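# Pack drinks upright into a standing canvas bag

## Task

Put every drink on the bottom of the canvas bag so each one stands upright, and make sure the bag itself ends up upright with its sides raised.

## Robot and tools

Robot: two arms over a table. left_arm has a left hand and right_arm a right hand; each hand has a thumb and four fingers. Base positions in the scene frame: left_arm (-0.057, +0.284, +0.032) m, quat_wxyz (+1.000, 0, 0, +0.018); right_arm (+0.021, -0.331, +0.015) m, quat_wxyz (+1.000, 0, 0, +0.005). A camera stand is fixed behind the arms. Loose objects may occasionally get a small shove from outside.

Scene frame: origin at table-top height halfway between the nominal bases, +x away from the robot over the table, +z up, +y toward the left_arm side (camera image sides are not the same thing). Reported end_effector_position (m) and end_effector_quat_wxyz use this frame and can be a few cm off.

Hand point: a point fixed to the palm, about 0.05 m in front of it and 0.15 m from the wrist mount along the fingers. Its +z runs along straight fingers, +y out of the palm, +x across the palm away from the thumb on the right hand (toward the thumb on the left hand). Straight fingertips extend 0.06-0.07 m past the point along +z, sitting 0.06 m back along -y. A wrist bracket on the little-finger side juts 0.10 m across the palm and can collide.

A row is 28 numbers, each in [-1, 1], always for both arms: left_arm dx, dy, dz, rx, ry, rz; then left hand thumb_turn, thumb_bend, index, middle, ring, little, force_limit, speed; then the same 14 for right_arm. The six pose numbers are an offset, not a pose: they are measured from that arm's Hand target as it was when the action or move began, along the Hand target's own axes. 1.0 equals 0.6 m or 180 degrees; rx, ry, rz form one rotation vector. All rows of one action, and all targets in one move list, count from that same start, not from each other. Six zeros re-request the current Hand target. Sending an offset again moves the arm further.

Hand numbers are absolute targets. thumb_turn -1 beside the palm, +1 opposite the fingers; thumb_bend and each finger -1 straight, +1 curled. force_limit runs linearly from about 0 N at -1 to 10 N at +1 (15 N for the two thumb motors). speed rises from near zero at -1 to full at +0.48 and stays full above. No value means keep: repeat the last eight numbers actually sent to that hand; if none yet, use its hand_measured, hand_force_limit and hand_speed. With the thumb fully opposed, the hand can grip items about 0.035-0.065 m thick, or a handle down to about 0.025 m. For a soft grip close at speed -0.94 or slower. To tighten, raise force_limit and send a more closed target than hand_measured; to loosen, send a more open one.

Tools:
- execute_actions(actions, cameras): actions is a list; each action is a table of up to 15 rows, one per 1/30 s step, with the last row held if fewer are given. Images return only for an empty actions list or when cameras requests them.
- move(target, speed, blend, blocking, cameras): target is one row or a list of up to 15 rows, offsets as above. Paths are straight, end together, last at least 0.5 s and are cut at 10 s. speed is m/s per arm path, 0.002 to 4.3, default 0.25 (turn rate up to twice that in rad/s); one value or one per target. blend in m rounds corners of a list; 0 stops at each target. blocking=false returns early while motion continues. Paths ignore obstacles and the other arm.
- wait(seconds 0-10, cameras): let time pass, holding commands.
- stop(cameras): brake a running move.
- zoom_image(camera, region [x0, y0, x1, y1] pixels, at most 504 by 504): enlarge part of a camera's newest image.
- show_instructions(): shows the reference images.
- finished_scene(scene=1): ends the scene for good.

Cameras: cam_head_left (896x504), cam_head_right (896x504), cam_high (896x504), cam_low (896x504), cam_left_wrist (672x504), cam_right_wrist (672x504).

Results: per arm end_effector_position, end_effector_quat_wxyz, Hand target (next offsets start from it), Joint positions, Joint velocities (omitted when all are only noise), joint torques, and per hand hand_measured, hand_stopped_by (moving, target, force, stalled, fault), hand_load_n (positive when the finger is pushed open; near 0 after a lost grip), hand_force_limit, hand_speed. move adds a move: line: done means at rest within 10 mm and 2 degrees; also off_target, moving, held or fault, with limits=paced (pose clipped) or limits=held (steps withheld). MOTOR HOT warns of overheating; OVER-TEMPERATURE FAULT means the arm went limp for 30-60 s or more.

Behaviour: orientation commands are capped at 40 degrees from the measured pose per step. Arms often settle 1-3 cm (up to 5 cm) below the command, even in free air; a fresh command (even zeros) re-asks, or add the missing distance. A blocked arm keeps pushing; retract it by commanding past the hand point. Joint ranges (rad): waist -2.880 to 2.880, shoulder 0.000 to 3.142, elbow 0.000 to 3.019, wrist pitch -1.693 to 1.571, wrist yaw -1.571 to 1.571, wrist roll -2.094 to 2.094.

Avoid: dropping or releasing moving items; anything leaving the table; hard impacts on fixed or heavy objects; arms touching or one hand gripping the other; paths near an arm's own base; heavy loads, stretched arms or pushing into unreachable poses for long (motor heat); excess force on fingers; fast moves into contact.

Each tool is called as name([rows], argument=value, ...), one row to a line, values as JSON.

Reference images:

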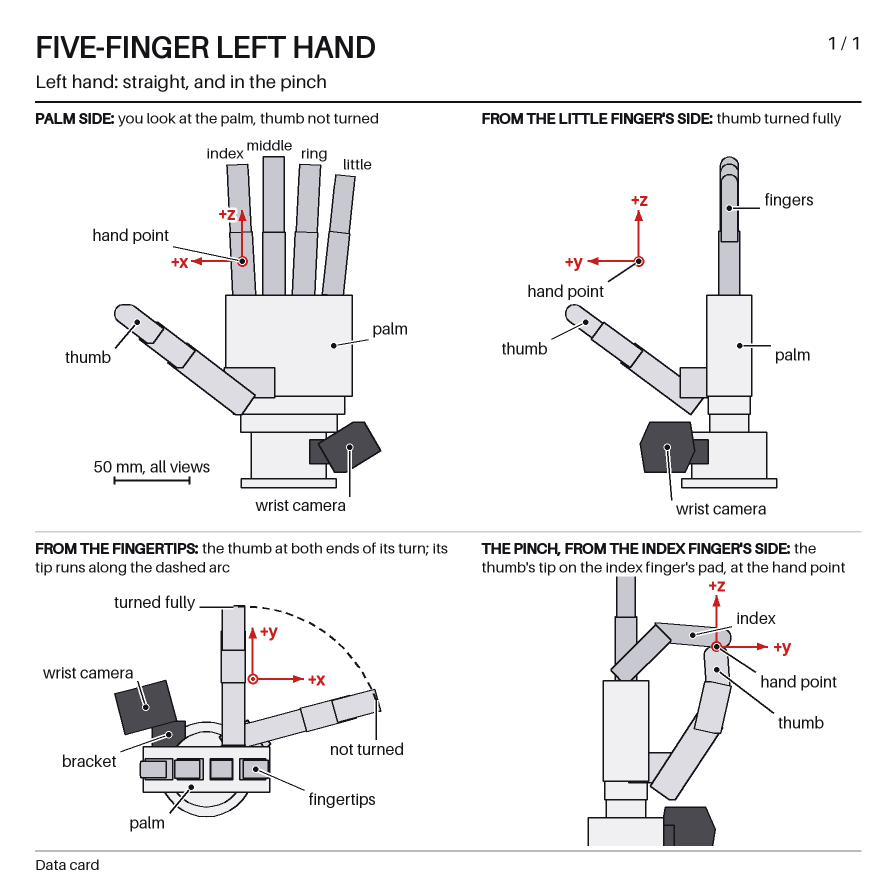

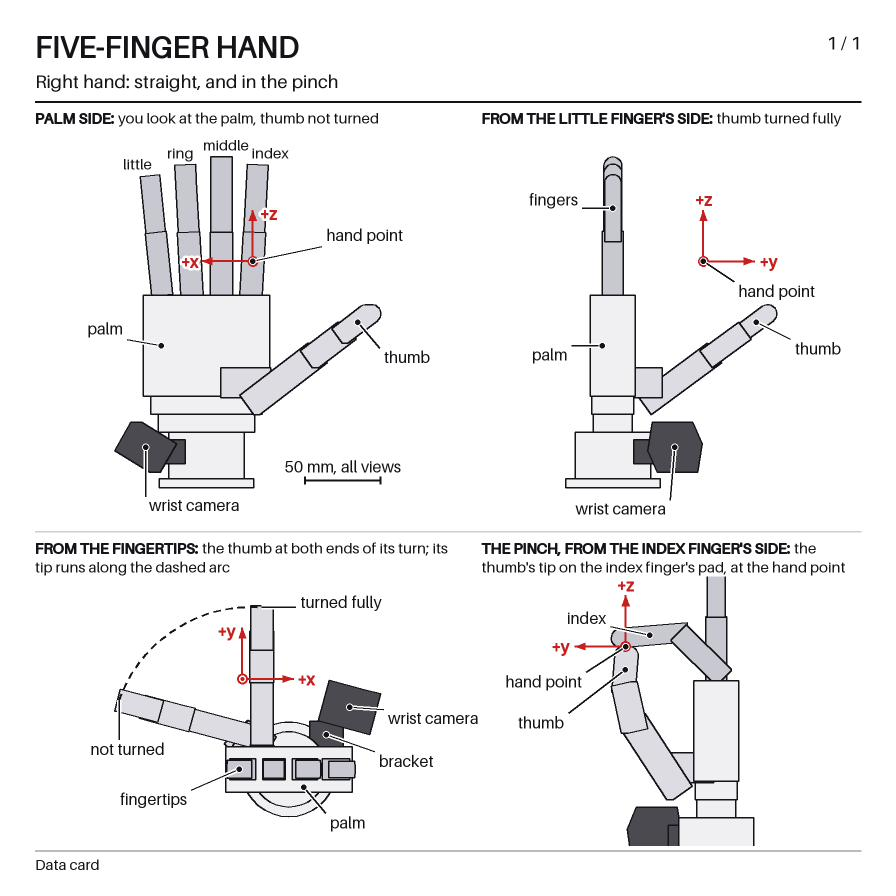

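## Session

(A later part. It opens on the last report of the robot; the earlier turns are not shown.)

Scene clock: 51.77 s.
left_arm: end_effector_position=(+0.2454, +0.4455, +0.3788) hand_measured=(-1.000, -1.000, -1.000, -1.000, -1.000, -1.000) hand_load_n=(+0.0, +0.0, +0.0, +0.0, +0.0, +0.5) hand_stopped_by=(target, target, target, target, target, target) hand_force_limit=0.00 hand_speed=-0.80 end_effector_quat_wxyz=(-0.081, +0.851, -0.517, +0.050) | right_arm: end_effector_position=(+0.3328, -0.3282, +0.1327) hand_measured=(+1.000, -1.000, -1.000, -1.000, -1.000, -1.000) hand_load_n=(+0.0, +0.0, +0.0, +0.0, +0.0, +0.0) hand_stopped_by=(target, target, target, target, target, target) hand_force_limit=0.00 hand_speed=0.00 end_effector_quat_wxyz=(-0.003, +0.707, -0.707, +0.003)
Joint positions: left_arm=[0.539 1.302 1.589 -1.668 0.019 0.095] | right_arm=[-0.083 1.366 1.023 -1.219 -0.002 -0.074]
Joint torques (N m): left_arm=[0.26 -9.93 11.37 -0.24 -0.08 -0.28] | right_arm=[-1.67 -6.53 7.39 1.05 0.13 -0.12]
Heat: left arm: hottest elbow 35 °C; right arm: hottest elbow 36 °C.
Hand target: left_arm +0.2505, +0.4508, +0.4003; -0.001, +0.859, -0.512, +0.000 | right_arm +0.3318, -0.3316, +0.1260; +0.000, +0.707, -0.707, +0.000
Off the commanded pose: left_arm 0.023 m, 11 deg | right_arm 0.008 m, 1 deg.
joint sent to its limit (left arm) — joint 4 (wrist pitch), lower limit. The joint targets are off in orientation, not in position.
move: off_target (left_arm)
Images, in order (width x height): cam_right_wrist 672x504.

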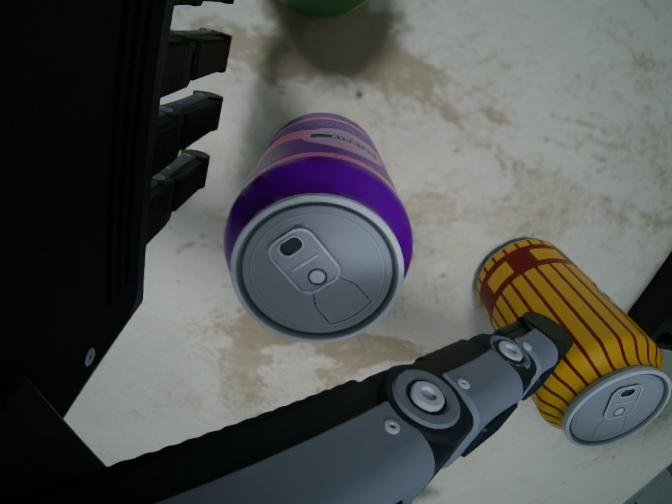

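move(target=[0,0,0,0,0,0,-1,-1,-1,-1,-1,-1,0,-0.8,0,0,0.09,0,0,0,1,-1,-1,-1,-1,-1,0,0], speed=0.12, cameras=["cam_right_wrist","cam_low","cam_head_left"])

Scene clock: 53.10 s.
left_arm: end_effector_position=(+0.2454, +0.4455, +0.3788) hand_measured=(-1.000, -1.000, -1.000, -1.000, -1.000, -1.000) hand_load_n=(+0.0, -0.5, +0.0, +0.0, +0.0, +0.0) hand_stopped_by=(target, target, target, target, target, target) hand_force_limit=0.00 hand_speed=-0.80 end_effector_quat_wxyz=(-0.081, +0.851, -0.517, +0.050) | right_arm: end_effector_position=(+0.3319, -0.3282, +0.0805) hand_measured=(+1.000, -1.000, -1.000, -1.000, -1.000, -1.000) hand_load_n=(+0.0, +0.5, +0.0, +0.0, +0.0, -0.5) hand_stopped_by=(target, target, target, target, target, target) hand_force_limit=0.00 hand_speed=0.00 end_effector_quat_wxyz=(-0.002, +0.707, -0.707, +0.001)
Joint positions: left_arm=[0.539 1.302 1.589 -1.668 0.019 0.095] | right_arm=[-0.083 1.428 0.934 -1.074 -0.002 -0.075]
Joint torques (N m): left_arm=[0.21 -9.99 11.37 -0.24 -0.08 -0.28] | right_arm=[-1.73 -6.48 6.8 1.48 0.13 -0.1]
Heat: left arm: hottest elbow 35 °C; right arm: hottest elbow 36 °C.
Hand target: left_arm +0.2505, +0.4508, +0.4003; -0.001, +0.859, -0.512, +0.000 | right_arm +0.3318, -0.3317, +0.0721; +0.000, +0.707, -0.707, +0.000
Off the commanded pose: left_arm 0.023 m, 11 deg | right_arm 0.009 m, 0 deg.
joint sent to its limit (left arm) — joint 4 (wrist pitch), lower limit. The joint targets are off in orientation, not in position.
move: off_target (left_arm)
Images, in order (width x height): cam_head_left 896x504, cam_low 896x504, cam_right_wrist 672x504.

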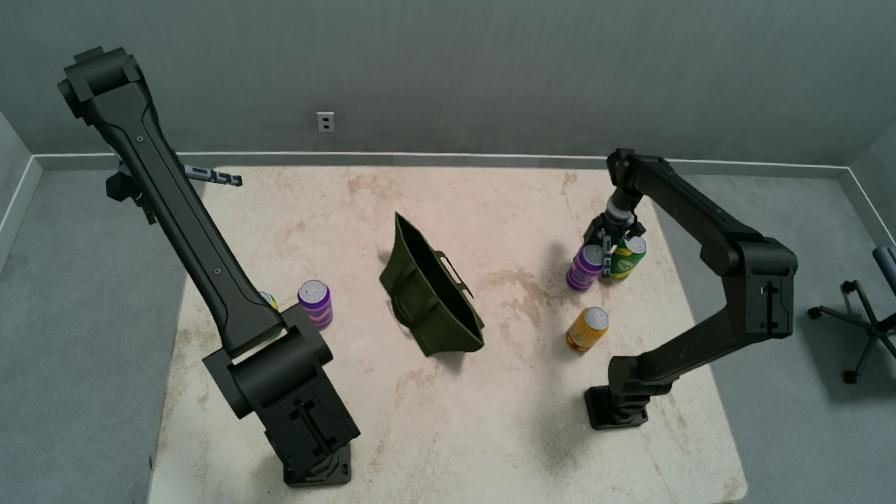

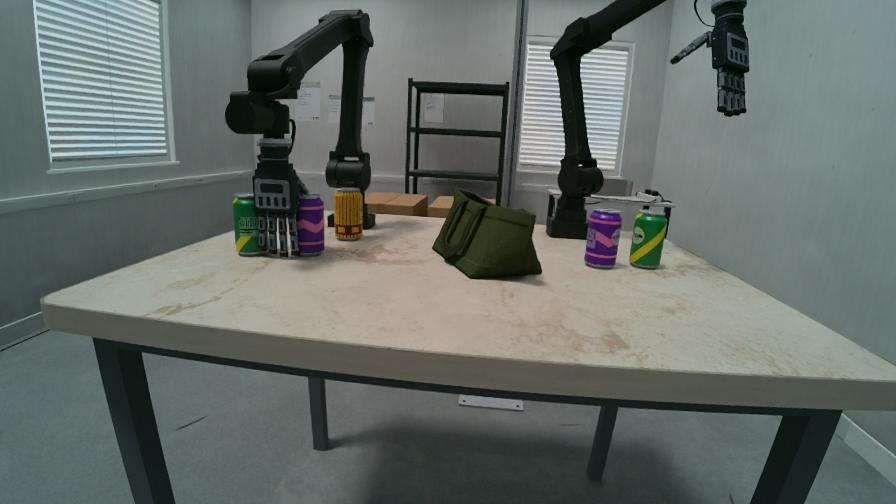

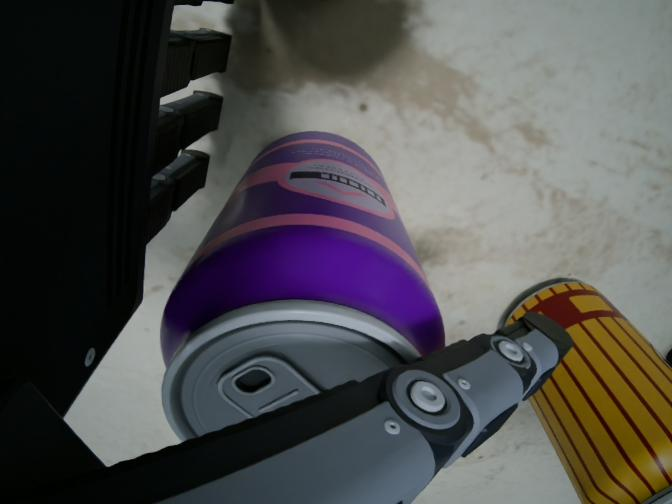

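move(target=[0,0,0,0,0,0,-1,-1,-1,-1,-1,-1,0,-0.8,0,0,0,0,0,0,1,0.3,-0.2,-0.2,-0.2,-1,-0.1,-0.85], speed=0.12, cameras=["cam_right_wrist","cam_low"])

Scene clock: 56.03 s.
left_arm: end_effector_position=(+0.2454, +0.4455, +0.3788) hand_measured=(-1.000, -1.000, -1.000, -1.000, -1.000, -1.000) hand_load_n=(+0.0, +0.0, +0.0, +0.0, -0.5, +0.0) hand_stopped_by=(target, target, target, target, target, target) hand_force_limit=0.00 hand_speed=-0.80 end_effector_quat_wxyz=(-0.081, +0.851, -0.517, +0.050) | right_arm: end_effector_position=(+0.3342, -0.3294, +0.0799) hand_measured=(+1.000, -0.854, -0.808, -0.640, -0.200, -1.000) hand_load_n=(+0.5, +5.5, +1.0, +3.0, +0.0, +0.0) hand_stopped_by=(target, force, force, force, target, target) hand_force_limit=-0.10 hand_speed=-0.85 end_effector_quat_wxyz=(-0.004, +0.708, -0.706, +0.005)
Joint positions: left_arm=[0.539 1.302 1.589 -1.668 0.019 0.095] | right_arm=[-0.085 1.428 0.934 -1.065 0 -0.078]
Joint torques (N m): left_arm=[0.26 -9.93 11.37 -0.24 -0.08 -0.28] | right_arm=[-1.61 -6.53 6.83 1.1 0.08 -0.09]
Heat: left arm: hottest elbow 35 °C; right arm: hottest elbow 36 °C.
Hand target: left_arm +0.2505, +0.4508, +0.4003; -0.001, +0.859, -0.512, +0.000 | right_arm +0.3319, -0.3317, +0.0720; +0.000, +0.707, -0.707, +0.000
Off the commanded pose: left_arm 0.023 m, 11 deg | right_arm 0.009 m, 1 deg.
joint sent to its limit (left arm) — joint 4 (wrist pitch), lower limit. The joint targets are off in orientation, not in position.
move: off_target (left_arm)
Images, in order (width x height): cam_low 896x504, cam_right_wrist 672x504.

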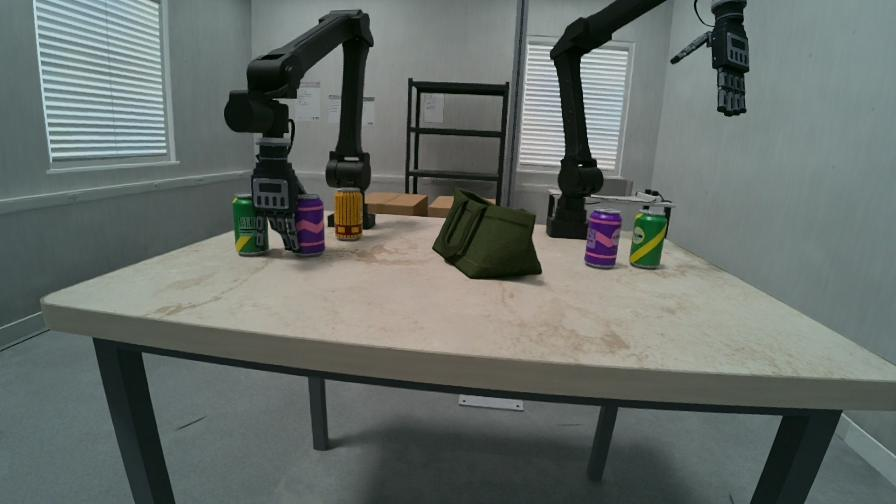

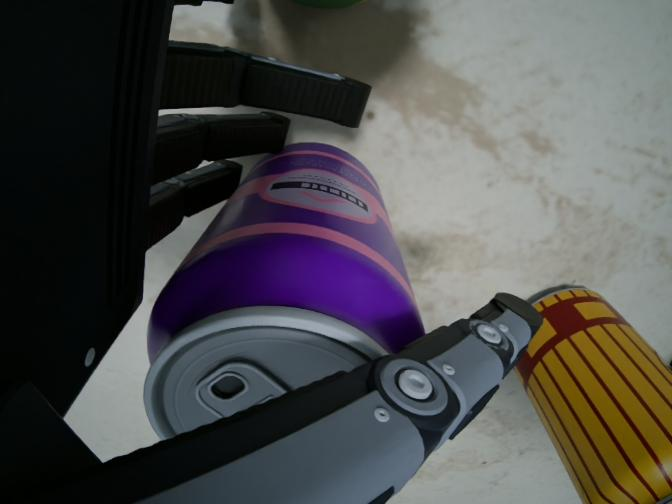

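move([
  [0,0,0,0,0,0,-1,-1,-1,-1,-1,-1,0,-0.8,0,0,0,0,0,0,1,-1,-1,-1,-1,-1,-0.1,0],
  [0,0,0,0,0,0,-1,-1,-1,-1,-1,-1,0,-0.8,-0.031,0,0,0,0,0,1,-1,-1,-1,-1,-1,-0.1,0],
], speed=0.1, cameras=["cam_right_wrist"])

Scene clock: 59.13 s.
left_arm: end_effector_position=(+0.2454, +0.4455, +0.3788) hand_measured=(-1.000, -1.000, -1.000, -1.000, -1.000, -1.000) hand_load_n=(+0.0, +0.0, +0.0, +0.0, +0.0, +0.0) hand_stopped_by=(target, target, target, target, target, target) hand_force_limit=0.00 hand_speed=-0.80 end_effector_quat_wxyz=(-0.081, +0.851, -0.517, +0.050) | right_arm: end_effector_position=(+0.3341, -0.3167, +0.0781) hand_measured=(+1.000, -1.000, -1.000, -1.000, -1.000, -1.000) hand_load_n=(+0.0, +0.0, +0.0, +0.0, +0.0, +0.0) hand_stopped_by=(target, target, target, target, target, target) hand_force_limit=-0.10 hand_speed=0.00 end_effector_quat_wxyz=(-0.003, +0.708, -0.706, +0.003)
Joint positions: left_arm=[0.539 1.302 1.589 -1.668 0.019 0.095] | right_arm=[-0.051 1.431 0.932 -1.063 0 -0.045]
Joint torques (N m): left_arm=[0.26 -9.93 11.38 -0.24 -0.08 -0.28] | right_arm=[-0.44 -7.18 6.72 1.05 0.08 0.07]
Heat: left arm: hottest elbow 35 °C; right arm: hottest elbow 36 °C.
Hand target: left_arm +0.2505, +0.4508, +0.4003; -0.001, +0.859, -0.512, +0.000 | right_arm +0.3317, -0.3130, +0.0718; +0.001, +0.707, -0.707, +0.000
Off the commanded pose: left_arm 0.023 m, 11 deg | right_arm 0.007 m, 0 deg.
joint sent to its limit (left arm) — joint 4 (wrist pitch), lower limit. The joint targets are off in orientation, not in position.
move: off_target (left_arm)
Images, in order (width x height): cam_right_wrist 672x504.

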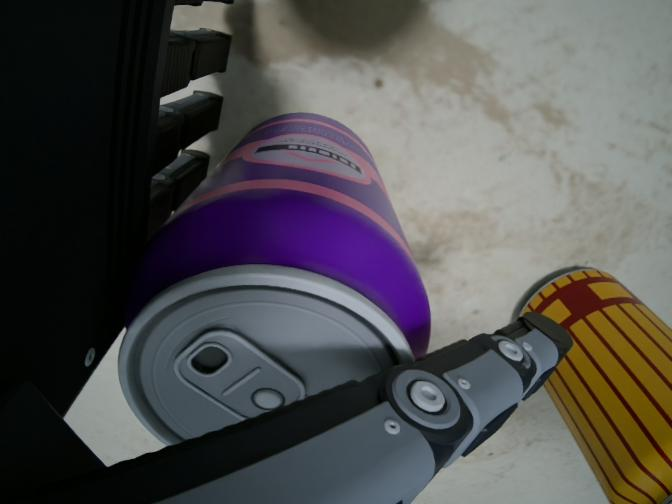

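move(target=[0,0,0,0,0,0,-1,-1,-1,-1,-1,-1,0,-0.8,0,0,0,0,0,0,1,0.3,-0.2,-0.2,-1,-1,0,-0.85], speed=0.1, cameras=["cam_right_wrist"])

Scene clock: 60.47 s.
left_arm: end_effector_position=(+0.2454, +0.4455, +0.3788) hand_measured=(-1.000, -1.000, -1.000, -1.000, -1.000, -1.000) hand_load_n=(+0.0, +0.0, +0.0, +0.0, +0.0, +0.0) hand_stopped_by=(target, target, target, target, target, target) hand_force_limit=0.00 hand_speed=-0.80 end_effector_quat_wxyz=(-0.081, +0.851, -0.517, +0.050) | right_arm: end_effector_position=(+0.3346, -0.3165, +0.0781) hand_measured=(+1.000, -0.912, -0.878, -0.822, -1.000, -1.000) hand_load_n=(+0.0, +7.0, +0.0, +4.0, +0.0, +0.0) hand_stopped_by=(target, force, force, force, target, target) hand_force_limit=0.00 hand_speed=-0.85 end_effector_quat_wxyz=(-0.003, +0.707, -0.707, +0.003)
Joint positions: left_arm=[0.539 1.302 1.589 -1.668 0.019 0.095] | right_arm=[-0.051 1.431 0.932 -1.062 0 -0.043]
Joint torques (N m): left_arm=[0.26 -9.99 11.37 -0.24 -0.08 -0.28] | right_arm=[-0.44 -7.12 6.74 0.96 0.09 0.05]
Heat: left arm: hottest elbow 35 °C; right arm: hottest elbow 36 °C.
Hand target: left_arm +0.2505, +0.4508, +0.4003; -0.001, +0.859, -0.512, +0.000 | right_arm +0.3318, -0.3130, +0.0719; +0.000, +0.707, -0.707, +0.000
Off the commanded pose: left_arm 0.023 m, 11 deg | right_arm 0.008 m, 1 deg.
joint sent to its limit (left arm) — joint 4 (wrist pitch), lower limit. The joint targets are off in orientation, not in position.
move: off_target (left_arm)
Images, in order (width x height): cam_right_wrist 672x504.

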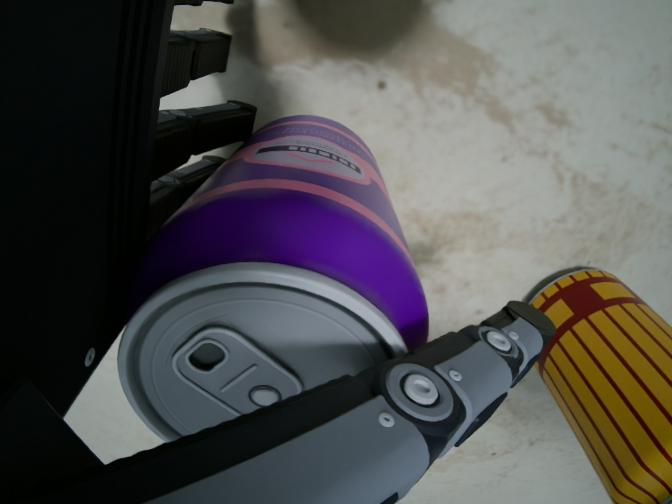

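move([
  [0,0,0,0,0,0,-1,-1,-1,-1,-1,-1,0,-0.8,0,0,0,0,0,0,1,0.3,0.0,-0.2,-1,-1,0,-0.85],
  [0,0,0,0,0,0,-1,-1,-1,-1,-1,-1,0,-0.8,0,0,-0.06,0,0,0,1,0.3,0.0,-0.2,-1,-1,0,-0.85],
], speed=0.1, cameras=["cam_right_wrist","cam_low"])

Scene clock: 62.57 s.
left_arm: end_effector_position=(+0.2454, +0.4455, +0.3788) hand_measured=(-1.000, -1.000, -1.000, -1.000, -1.000, -1.000) hand_load_n=(+0.0, +0.0, +0.0, +0.0, +0.0, +0.0) hand_stopped_by=(target, target, target, target, target, target) hand_force_limit=0.00 hand_speed=-0.80 end_effector_quat_wxyz=(-0.081, +0.851, -0.517, +0.050) | right_arm: end_effector_position=(+0.3143, -0.3155, +0.0910) hand_measured=(+1.000, -0.910, -0.852, -0.822, -1.000, -1.000) hand_load_n=(+0.0, -0.5, +1.0, +0.0, +0.0, +0.0) hand_stopped_by=(target, force, force, force, target, target) hand_force_limit=0.00 hand_speed=-0.85 end_effector_quat_wxyz=(+0.016, +0.706, -0.707, -0.017)
Joint positions: left_arm=[0.539 1.302 1.589 -1.668 0.019 0.095] | right_arm=[-0.051 1.405 0.932 -1.144 0 -0.04]
Joint torques (N m): left_arm=[0.26 -9.99 11.36 -0.24 -0.08 -0.28] | right_arm=[-0.5 -8.47 11.26 -0.12 0.07 0.03]
Heat: left arm: hottest elbow 36 °C; right arm: hottest elbow 35 °C.
Hand target: left_arm +0.2505, +0.4508, +0.4003; -0.001, +0.859, -0.512, +0.000 | right_arm +0.3317, -0.3130, +0.1079; +0.000, +0.707, -0.707, +0.000
Off the commanded pose: left_arm 0.023 m, 11 deg | right_arm 0.024 m, 3 deg.
joint sent to its limit (left arm) — joint 4 (wrist pitch), lower limit. The joint targets are off in orientation, not in position.
move: off_target (left_arm, right_arm)
Images, in order (width x height): cam_low 896x504, cam_right_wrist 672x504.

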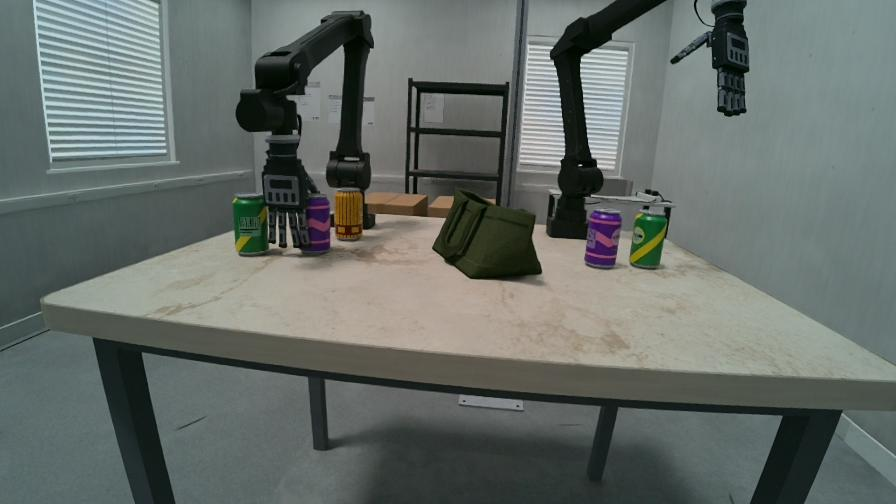

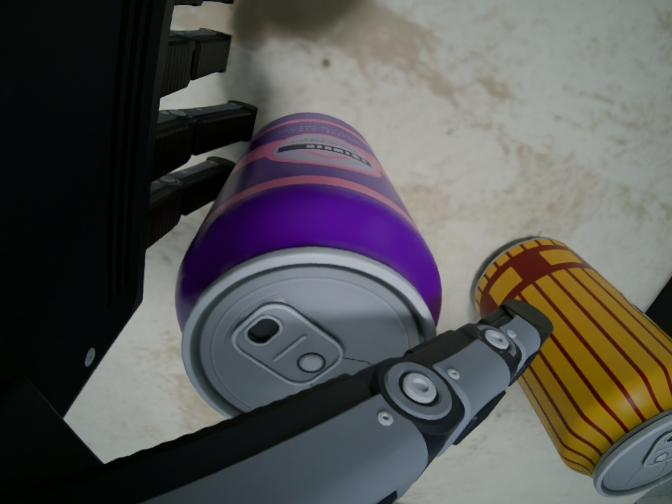

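move(target=[0,0,0,0,0,0,-1,-1,-1,-1,-1,-1,0,-0.8,0,0,0,0,0,0,1,0.3,0.0,-0.2,-1,-1,0,-0.85], speed=0.1, cameras=["cam_right_wrist","cam_low"])

Scene clock: 63.87 s.
left_arm: end_effector_position=(+0.2454, +0.4455, +0.3788) hand_measured=(-1.000, -1.000, -1.000, -1.000, -1.000, -1.000) hand_load_n=(-0.5, +0.0, +0.0, +0.0, -0.5, +0.0) hand_stopped_by=(target, target, target, target, target, target) hand_force_limit=0.00 hand_speed=-0.80 end_effector_quat_wxyz=(-0.081, +0.851, -0.517, +0.050) | right_arm: end_effector_position=(+0.3143, -0.3155, +0.0910) hand_measured=(+1.000, -0.910, -0.852, -0.822, -1.000, -1.000) hand_load_n=(+0.0, +0.0, +0.5, +0.0, +0.0, +0.0) hand_stopped_by=(target, force, force, force, target, target) hand_force_limit=0.00 hand_speed=-0.85 end_effector_quat_wxyz=(+0.016, +0.706, -0.707, -0.017)
Joint positions: left_arm=[0.539 1.302 1.589 -1.668 0.019 0.095] | right_arm=[-0.051 1.405 0.932 -1.144 0 -0.04]
Joint torques (N m): left_arm=[0.26 -9.93 11.37 -0.24 -0.08 -0.27] | right_arm=[-0.44 -8.47 11.25 -0.1 0.07 0.03]
Heat: left arm: hottest elbow 36 °C; right arm: hottest elbow 35 °C.
Hand target: left_arm +0.2505, +0.4508, +0.4003; -0.001, +0.859, -0.512, +0.000 | right_arm +0.3317, -0.3130, +0.1079; +0.000, +0.707, -0.707, +0.000
Off the commanded pose: left_arm 0.023 m, 11 deg | right_arm 0.024 m, 3 deg.
joint sent to its limit (left arm) — joint 4 (wrist pitch), lower limit. The joint targets are off in orientation, not in position.
move: off_target (left_arm, right_arm)
Images, in order (width x height): cam_low 896x504, cam_right_wrist 672x504.

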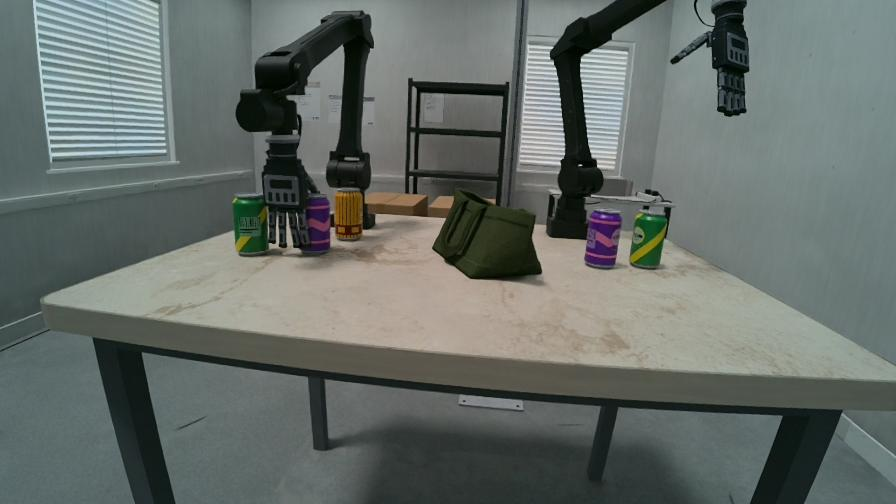

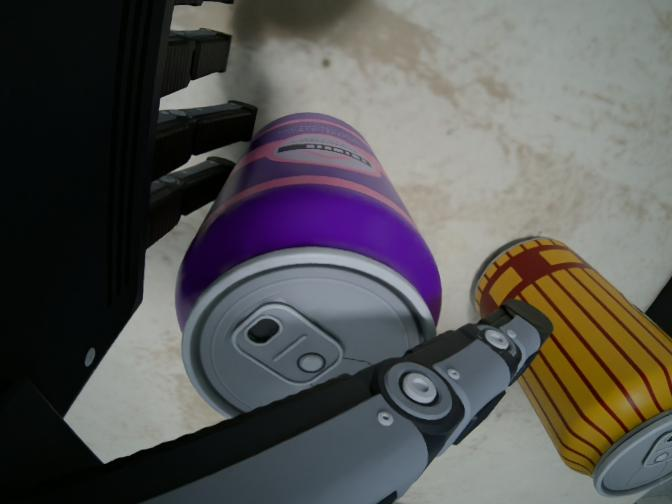

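move([
  [0,0,0,0,0,0,-1,-1,-1,-1,-1,-1,0,-0.8,0,0,0,0,0,0,1,-1,-1,-1,-1,-1,0,0],
  [0,0,0,0,0,0,-1,-1,-1,-1,-1,-1,0,-0.8,0,0,-0.1,0,0,0,1,-1,-1,-1,-1,-1,0,0],
  [0,0,0,0,0,0,-1,-1,-1,-1,-1,-1,0,-0.8,-0.005,-0.005,-0.17,0.1667,0,0,1,-1,-1,-1,-1,-1,0,0],
], speed=0.15, cameras=["cam_right_wrist","cam_low","cam_high"])

Scene clock: 73.77 s.
left_arm: end_effector_position=(+0.2454, +0.4455, +0.3788) hand_measured=(-1.000, -1.000, -1.000, -1.000, -1.000, -1.000) hand_load_n=(+0.0, +0.0, +0.0, +0.0, +0.0, +0.0) hand_stopped_by=(target, target, target, target, target, target) hand_force_limit=0.00 hand_speed=-0.80 end_effector_quat_wxyz=(-0.081, +0.851, -0.517, +0.050) | right_arm: end_effector_position=(+0.3341, -0.3137, +0.2112) hand_measured=(+1.000, -1.000, -1.000, -1.000, -1.000, -1.000) hand_load_n=(+0.0, +0.0, +0.0, +0.0, +0.0, +0.5) hand_stopped_by=(target, target, target, target, target, target) hand_force_limit=0.00 hand_speed=0.00 end_effector_quat_wxyz=(-0.176, +0.684, -0.684, +0.181)
Joint positions: left_arm=[0.539 1.302 1.589 -1.668 0.019 0.095] | right_arm=[-0.051 0.94 0.898 -1.019 -0.013 -0.038]
Joint torques (N m): left_arm=[0.26 -9.93 11.37 -0.24 -0.08 -0.28] | right_arm=[-0.5 -3.31 8.55 2.22 -0.07 0.03]
Heat: left arm: hottest elbow 36 °C; right arm: hottest elbow 36 °C.
Hand target: left_arm +0.2505, +0.4508, +0.4003; -0.001, +0.859, -0.512, +0.000 | right_arm +0.3348, -0.3100, +0.2100; -0.183, +0.683, -0.683, +0.183
Off the commanded pose: left_arm 0.023 m, 11 deg | right_arm 0.004 m, 1 deg.
joint sent to its limit (left arm) — joint 4 (wrist pitch), lower limit. The joint targets are off in orientation, not in position.
move: off_target (left_arm)
Images, in order (width x height): cam_high 896x504, cam_low 896x504, cam_right_wrist 672x504.

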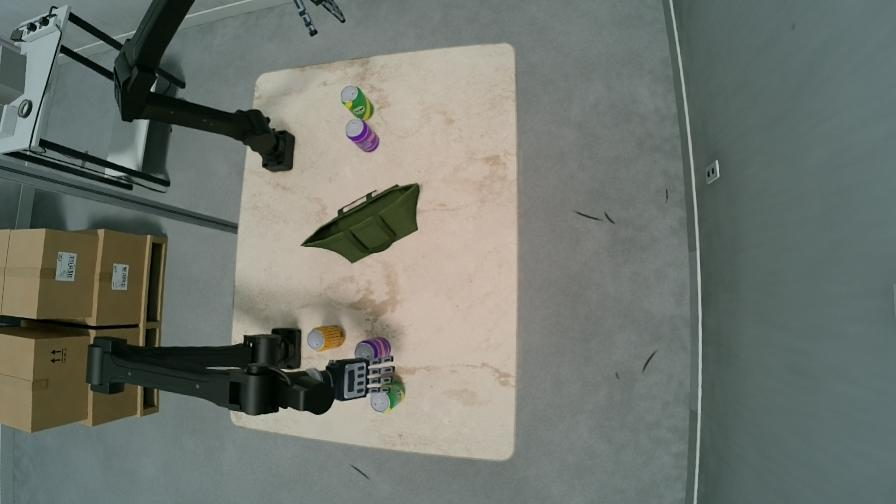

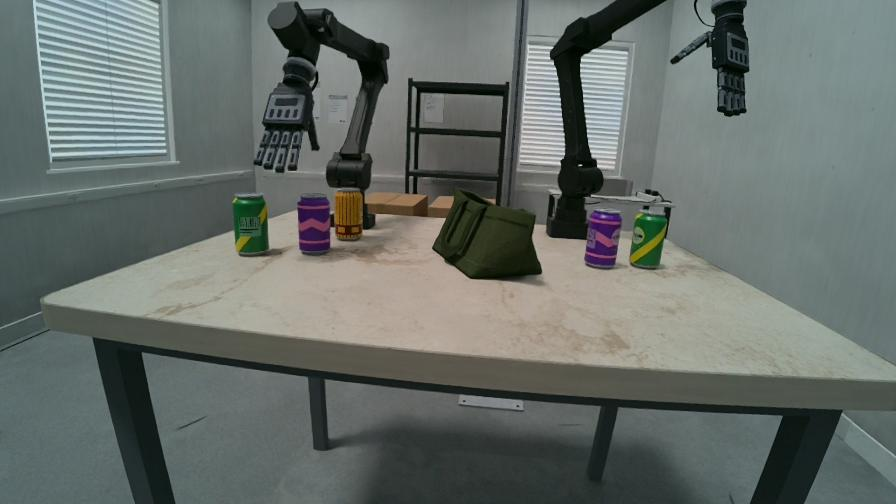

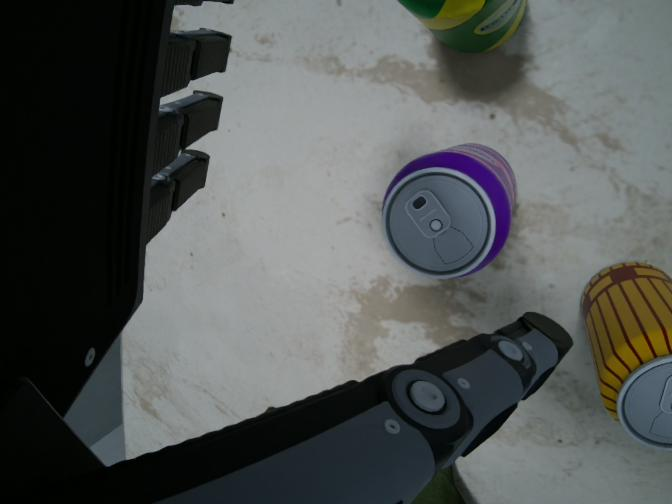

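move([
  [0,0,0,0,0,0,-1,-1,-1,-1,-1,-1,0,-0.8,-0.0267,0,0,0,0,0,1,-1,-1,-1,-1,-1,0,0],
  [0,0,0,0,0,0,-1,-1,-1,-1,-1,-1,0,-0.8,-0.0267,0.075,0.13,0,0,0,1,-1,-1,-1,-1,-1,0,0],
], speed=0.15, blend=[0.01,0], cameras=["cam_right_wrist"])

Scene clock: 76.43 s.
left_arm: end_effector_position=(+0.2454, +0.4455, +0.3788) hand_measured=(-1.000, -1.000, -1.000, -1.000, -1.000, -1.000) hand_load_n=(+0.0, +0.0, +0.0, +0.0, -0.5, +0.0) hand_stopped_by=(target, target, target, target, target, target) hand_force_limit=0.00 hand_speed=-0.80 end_effector_quat_wxyz=(-0.081, +0.851, -0.517, +0.050) | right_arm: end_effector_position=(+0.3340, -0.2967, +0.1256) hand_measured=(+1.000, -1.000, -1.000, -1.000, -1.000, -1.000) hand_load_n=(+0.0, +0.0, +0.0, +0.0, +0.0, +0.0) hand_stopped_by=(target, target, target, target, target, target) hand_force_limit=0.00 hand_speed=0.00 end_effector_quat_wxyz=(-0.183, +0.683, -0.682, +0.185)
Joint positions: left_arm=[0.539 1.302 1.589 -1.668 0.019 0.095] | right_arm=[0.008 0.972 0.684 -0.757 0.01 0.013]
Joint torques (N m): left_arm=[0.21 -9.93 11.37 -0.24 -0.08 -0.28] | right_arm=[-0.5 -1.9 8.39 2.28 0.17 0.04]
Heat: left arm: hottest elbow 36 °C; right arm: hottest elbow 36 °C.
Hand target: left_arm +0.2505, +0.4508, +0.4003; -0.001, +0.859, -0.512, +0.000 | right_arm +0.3348, -0.2939, +0.1199; -0.183, +0.683, -0.683, +0.183
Off the commanded pose: left_arm 0.023 m, 11 deg | right_arm 0.006 m, 0 deg.
joint sent to its limit (left arm) — joint 4 (wrist pitch), lower limit. The joint targets are off in orientation, not in position.
move: off_target (left_arm); blend cut to 0.008 m at target 1
Images, in order (width x height): cam_right_wrist 672x504.

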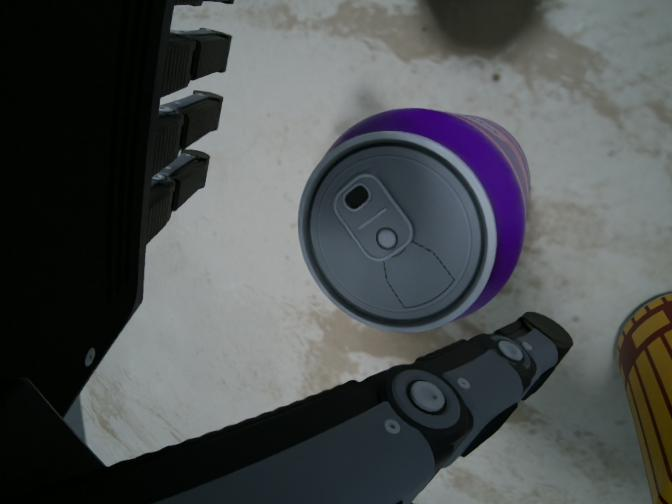

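move(target=[0,0,0,0,0,0,-1,-1,-1,-1,-1,-1,0,-0.8,0,0.0537,0.0797,0,0,0,1,-1,-1,-1,-1,-1,0,0], speed=0.1, cameras=["cam_right_wrist","cam_low"])

Scene clock: 78.57 s.
left_arm: end_effector_position=(+0.2454, +0.4455, +0.3788) hand_measured=(-1.000, -1.000, -1.000, -1.000, -1.000, -1.000) hand_load_n=(+0.0, +0.0, +0.0, +0.5, +0.0, +0.0) hand_stopped_by=(target, target, target, target, target, target) hand_force_limit=0.00 hand_speed=-0.80 end_effector_quat_wxyz=(-0.081, +0.851, -0.517, +0.050) | right_arm: end_effector_position=(+0.3385, -0.2965, +0.0795) hand_measured=(+1.000, -1.000, -1.000, -1.000, -1.000, -1.000) hand_load_n=(+0.0, +0.0, +0.0, +0.0, +0.0, +0.0) hand_stopped_by=(target, target, target, target, target, target) hand_force_limit=0.00 hand_speed=0.00 end_effector_quat_wxyz=(-0.194, +0.680, -0.680, +0.195)
Joint positions: left_arm=[0.539 1.302 1.589 -1.668 0.019 0.095] | right_arm=[0.008 1.022 0.576 -0.568 0.01 0.015]
Joint torques (N m): left_arm=[0.26 -9.99 11.4 -0.24 -0.08 -0.28] | right_arm=[-0.5 -0.85 6.74 2.4 0.18 0.02]
Heat: left arm: hottest elbow 36 °C; right arm: hottest elbow 36 °C.
Hand target: left_arm +0.2505, +0.4508, +0.4003; -0.001, +0.859, -0.512, +0.000 | right_arm +0.3310, -0.2940, +0.0624; -0.183, +0.683, -0.683, +0.183
Off the commanded pose: left_arm 0.023 m, 11 deg | right_arm 0.019 m, 2 deg.
joint sent to its limit (left arm) — joint 4 (wrist pitch), lower limit. The joint targets are off in orientation, not in position.
move: off_target (left_arm, right_arm)
Images, in order (width x height): cam_low 896x504, cam_right_wrist 672x504.

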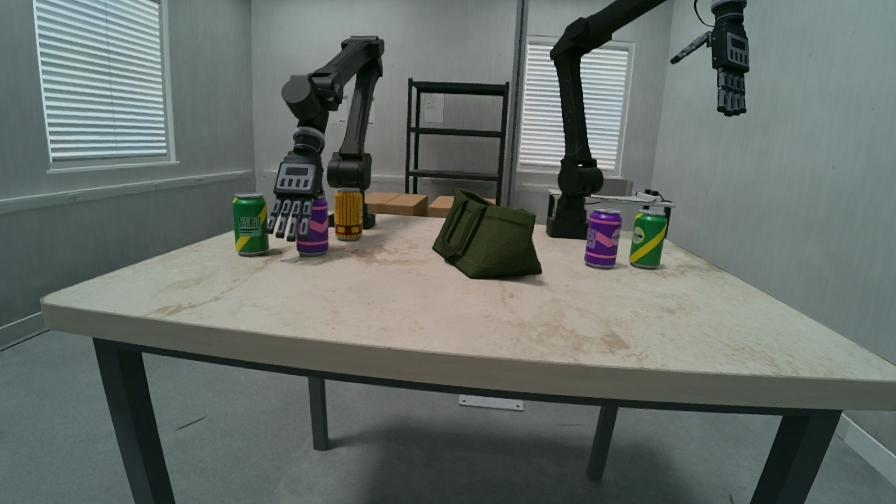

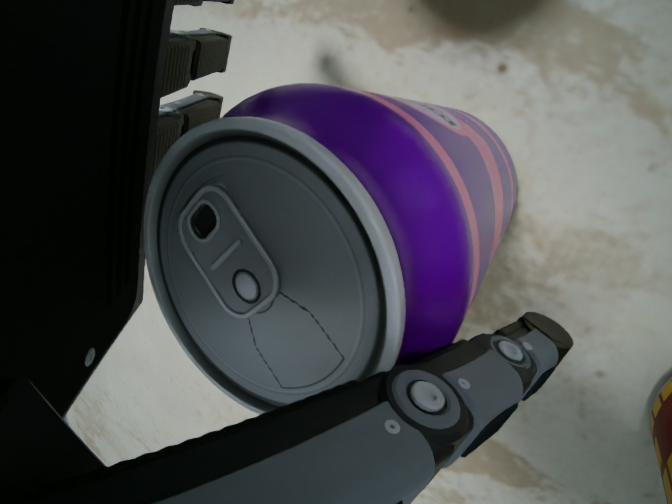

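move(target=[0,0,0,0,0,0,-1,-1,-1,-1,-1,-1,0,-0.8,0,0.0182,0.0049,0,0,0,1,-1,-1,-1,-1,-1,0,0], speed=0.1, cameras=["cam_right_wrist"])

Scene clock: 79.87 s.
left_arm: end_effector_position=(+0.2454, +0.4455, +0.3788) hand_measured=(-1.000, -1.000, -1.000, -1.000, -1.000, -1.000) hand_load_n=(+0.0, +0.0, +0.0, +0.0, +0.0, +0.0) hand_stopped_by=(target, target, target, target, target, target) hand_force_limit=0.00 hand_speed=-0.80 end_effector_quat_wxyz=(-0.081, +0.851, -0.517, +0.050) | right_arm: end_effector_position=(+0.3392, -0.2963, +0.0782) hand_measured=(+1.000, -1.000, -1.000, -1.000, -1.000, -1.000) hand_load_n=(-1.0, +0.5, +0.0, +0.0, +0.0, +0.0) hand_stopped_by=(target, target, target, target, target, target) hand_force_limit=0.00 hand_speed=0.00 end_effector_quat_wxyz=(-0.201, +0.677, -0.679, +0.201)
Joint positions: left_arm=[0.539 1.302 1.589 -1.668 0.019 0.095] | right_arm=[0.008 1.013 0.562 -0.544 0.01 0.017]
Joint torques (N m): left_arm=[0.26 -9.99 11.37 -0.24 -0.08 -0.27] | right_arm=[-0.56 -1.2 5.48 2.02 0.18 -0.01]
Heat: left arm: hottest elbow 36 °C; right arm: hottest elbow 36 °C.
Hand target: left_arm +0.2505, +0.4508, +0.4003; -0.001, +0.859, -0.512, +0.000 | right_arm +0.3229, -0.2940, +0.0544; -0.183, +0.683, -0.683, +0.183
Off the commanded pose: left_arm 0.023 m, 11 deg | right_arm 0.029 m, 3 deg.
joint sent to its limit (left arm) — joint 4 (wrist pitch), lower limit. The joint targets are off in orientation, not in position.
move: off_target (left_arm, right_arm)
Images, in order (width x height): cam_right_wrist 672x504.

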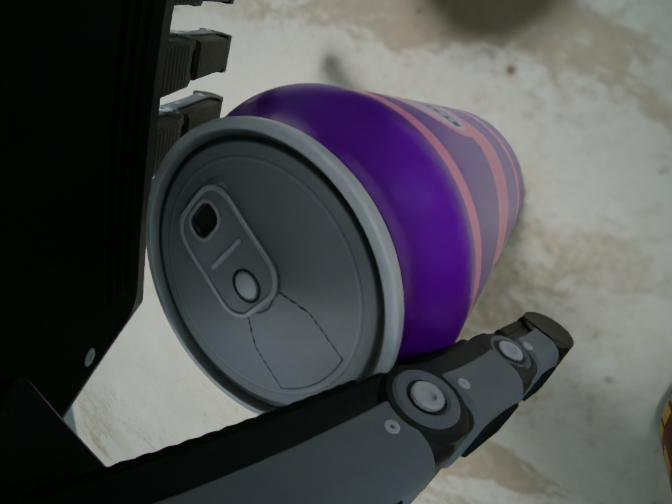

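move(target=[0,0,0,0,0,0,-1,-1,-1,-1,-1,-1,0,-0.8,0,-0.0473,-0.022,0,0,0,1,-1,-1,-1,-1,-1,0,0], speed=0.1, cameras=["cam_right_wrist","cam_low"])

Scene clock: 87.60 s.
left_arm: end_effector_position=(+0.2454, +0.4455, +0.3788) hand_measured=(-1.000, -1.000, -1.000, -1.000, -1.000, -1.000) hand_load_n=(+0.0, +0.0, +0.0, +0.0, +0.0, +0.0) hand_stopped_by=(target, target, target, target, target, target) hand_force_limit=0.00 hand_speed=-0.80 end_effector_quat_wxyz=(-0.081, +0.851, -0.517, +0.050) | right_arm: end_effector_position=(+0.3363, -0.2964, +0.0783) hand_measured=(+1.000, -1.000, -1.000, -1.000, -1.000, -1.000) hand_load_n=(-0.5, +0.0, +0.0, +0.0, +0.0, +0.0) hand_stopped_by=(target, target, target, target, target, target) hand_force_limit=0.00 hand_speed=0.00 end_effector_quat_wxyz=(-0.189, +0.680, -0.682, +0.190)
Joint positions: left_arm=[0.539 1.302 1.589 -1.668 0.019 0.095] | right_arm=[0.008 1.027 0.579 -0.58 0.01 0.018]
Joint torques (N m): left_arm=[0.21 -9.99 11.38 -0.25 -0.08 -0.28] | right_arm=[-0.56 -0.73 10.77 0.79 0.16 -0.02]
Heat: left arm: hottest elbow 37 °C; right arm: hottest elbow 35 °C.
Hand target: left_arm +0.2505, +0.4508, +0.4003; -0.001, +0.859, -0.512, +0.000 | right_arm +0.3409, -0.2940, +0.0801; -0.183, +0.683, -0.683, +0.183
Off the commanded pose: left_arm 0.023 m, 11 deg | right_arm 0.006 m, 1 deg.
joint sent to its limit (left arm) — joint 4 (wrist pitch), lower limit. The joint targets are off in orientation, not in position.
move: off_target (left_arm)
Images, in order (width x height): cam_low 896x504, cam_right_wrist 672x504.

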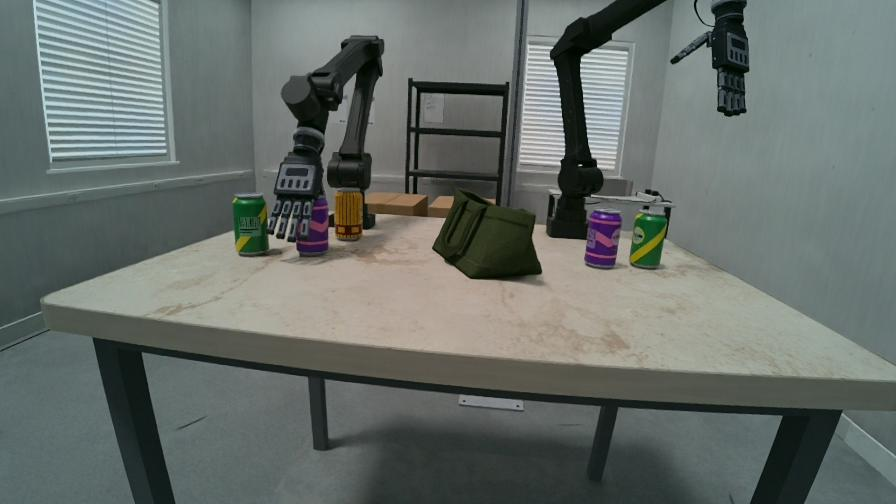

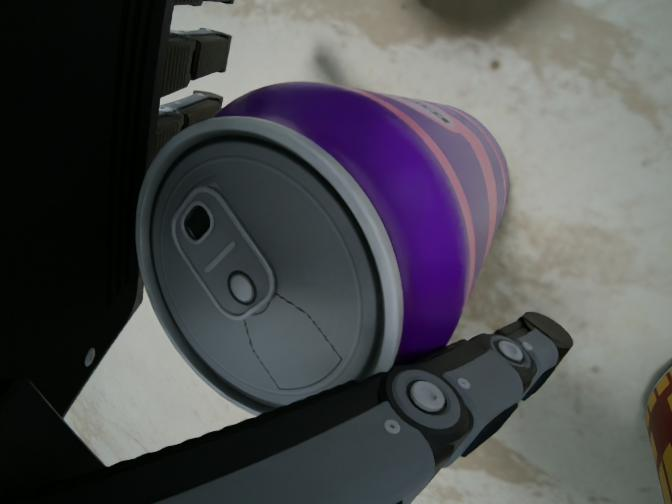

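move(target=[0,0,0,0,0,0,-1,-1,-1,-1,-1,-1,0,-0.8,0,0,0,0,0,0,1,-1,0.2,0.2,-1,-1,-0.4,-0.85], speed=0.1, cameras=["cam_right_wrist","cam_low"])

Scene clock: 90.13 s.
left_arm: end_effector_position=(+0.2454, +0.4455, +0.3788) hand_measured=(-1.000, -1.000, -1.000, -1.000, -1.000, -1.000) hand_load_n=(+0.0, +0.0, +0.0, +0.0, +0.0, +0.0) hand_stopped_by=(target, target, target, target, target, target) hand_force_limit=0.00 hand_speed=-0.80 end_effector_quat_wxyz=(-0.081, +0.851, -0.517, +0.050) | right_arm: end_effector_position=(+0.3359, -0.2964, +0.0782) hand_measured=(+1.000, -1.000, -0.294, -0.390, -1.000, -1.000) hand_load_n=(-1.0, +0.5, +5.0, +0.0, +0.0, +0.0) hand_stopped_by=(target, target, force, force, target, target) hand_force_limit=-0.40 hand_speed=-0.85 end_effector_quat_wxyz=(-0.189, +0.680, -0.683, +0.189)
Joint positions: left_arm=[0.539 1.302 1.589 -1.668 0.019 0.095] | right_arm=[0.008 1.028 0.58 -0.582 0.01 0.018]
Joint torques (N m): left_arm=[0.21 -9.99 11.37 -0.24 -0.08 -0.28] | right_arm=[-0.5 -0.79 10.71 0.83 0.17 -0.02]
Heat: left arm: hottest elbow 37 °C; right arm: hottest elbow 35 °C.
Hand target: left_arm +0.2505, +0.4508, +0.4003; -0.001, +0.859, -0.512, +0.000 | right_arm +0.3407, -0.2940, +0.0798; -0.183, +0.683, -0.683, +0.183
Off the commanded pose: left_arm 0.023 m, 11 deg | right_arm 0.006 m, 1 deg.
joint sent to its limit (left arm) — joint 4 (wrist pitch), lower limit. The joint targets are off in orientation, not in position.
move: off_target (left_arm)
Images, in order (width x height): cam_low 896x504, cam_right_wrist 672x504.

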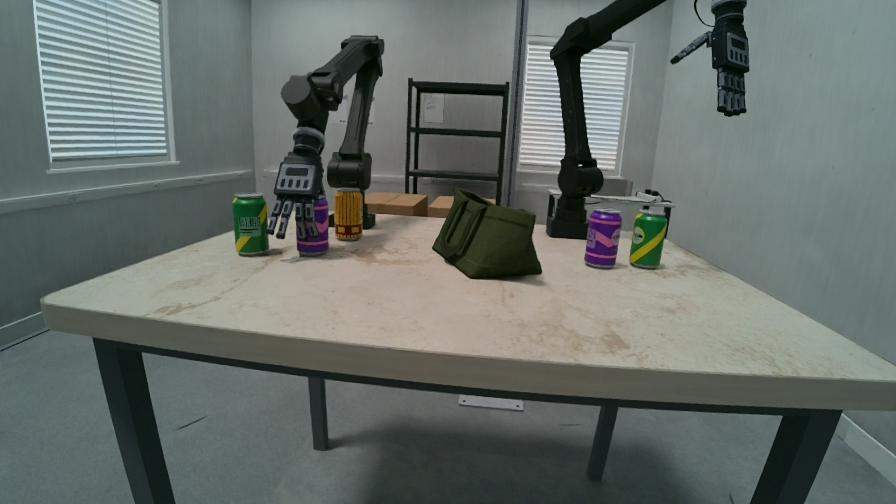

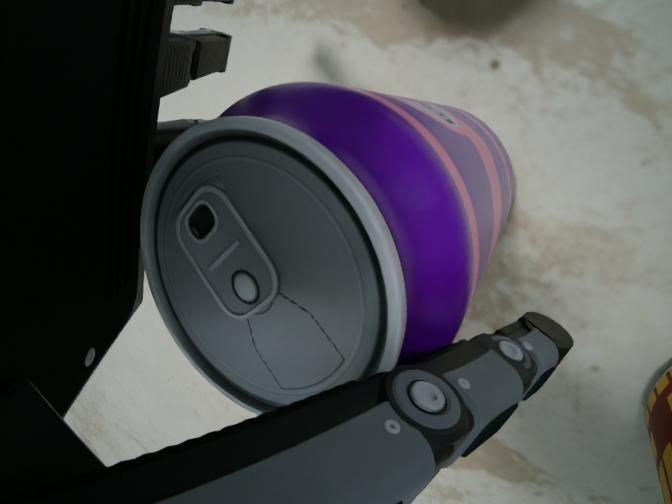

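move(target=[0,0,0,0,0,0,-1,-1,-1,-1,-1,-1,0,-0.8,0,0,0,0,0,0,1,0.3,0.2,0.3,-1,-1,-0.1,-0.88], speed=0.1, cameras=["cam_right_wrist"])

Scene clock: 91.20 s.
left_arm: end_effector_position=(+0.2454, +0.4455, +0.3788) hand_measured=(-1.000, -1.000, -1.000, -1.000, -1.000, -1.000) hand_load_n=(+0.0, +0.0, +0.0, +0.0, -0.5, +0.0) hand_stopped_by=(target, target, target, target, target, target) hand_force_limit=0.00 hand_speed=-0.80 end_effector_quat_wxyz=(-0.081, +0.851, -0.517, +0.050) | right_arm: end_effector_position=(+0.3364, -0.2963, +0.0787) hand_measured=(+1.000, -0.924, -0.294, -0.370, -1.000, -1.000) hand_load_n=(+0.0, +6.5, +4.5, +6.5, +0.0, +0.0) hand_stopped_by=(target, force, force, force, target, target) hand_force_limit=-0.10 hand_speed=-0.88 end_effector_quat_wxyz=(-0.189, +0.680, -0.683, +0.189)
Joint positions: left_arm=[0.539 1.302 1.589 -1.668 0.019 0.095] | right_arm=[0.008 1.028 0.581 -0.582 0.01 0.018]
Joint torques (N m): left_arm=[0.26 -9.93 11.38 -0.24 -0.08 -0.28] | right_arm=[-0.5 -0.73 10.67 0.83 0.16 -0.02]
Heat: left arm: hottest elbow 37 °C; right arm: hottest elbow 35 °C.
Hand target: left_arm +0.2505, +0.4508, +0.4003; -0.001, +0.859, -0.512, +0.000 | right_arm +0.3407, -0.2940, +0.0799; -0.183, +0.683, -0.683, +0.183
Off the commanded pose: left_arm 0.023 m, 11 deg | right_arm 0.005 m, 1 deg.
joint sent to its limit (left arm) — joint 4 (wrist pitch), lower limit. The joint targets are off in orientation, not in position.
move: off_target (left_arm)
Images, in order (width x height): cam_right_wrist 672x504.

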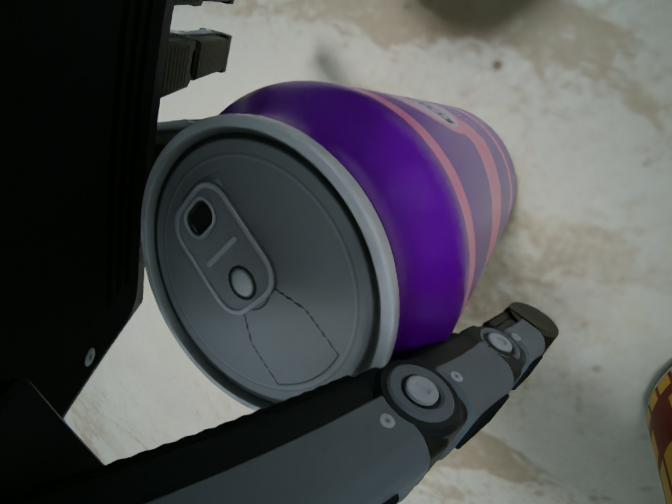

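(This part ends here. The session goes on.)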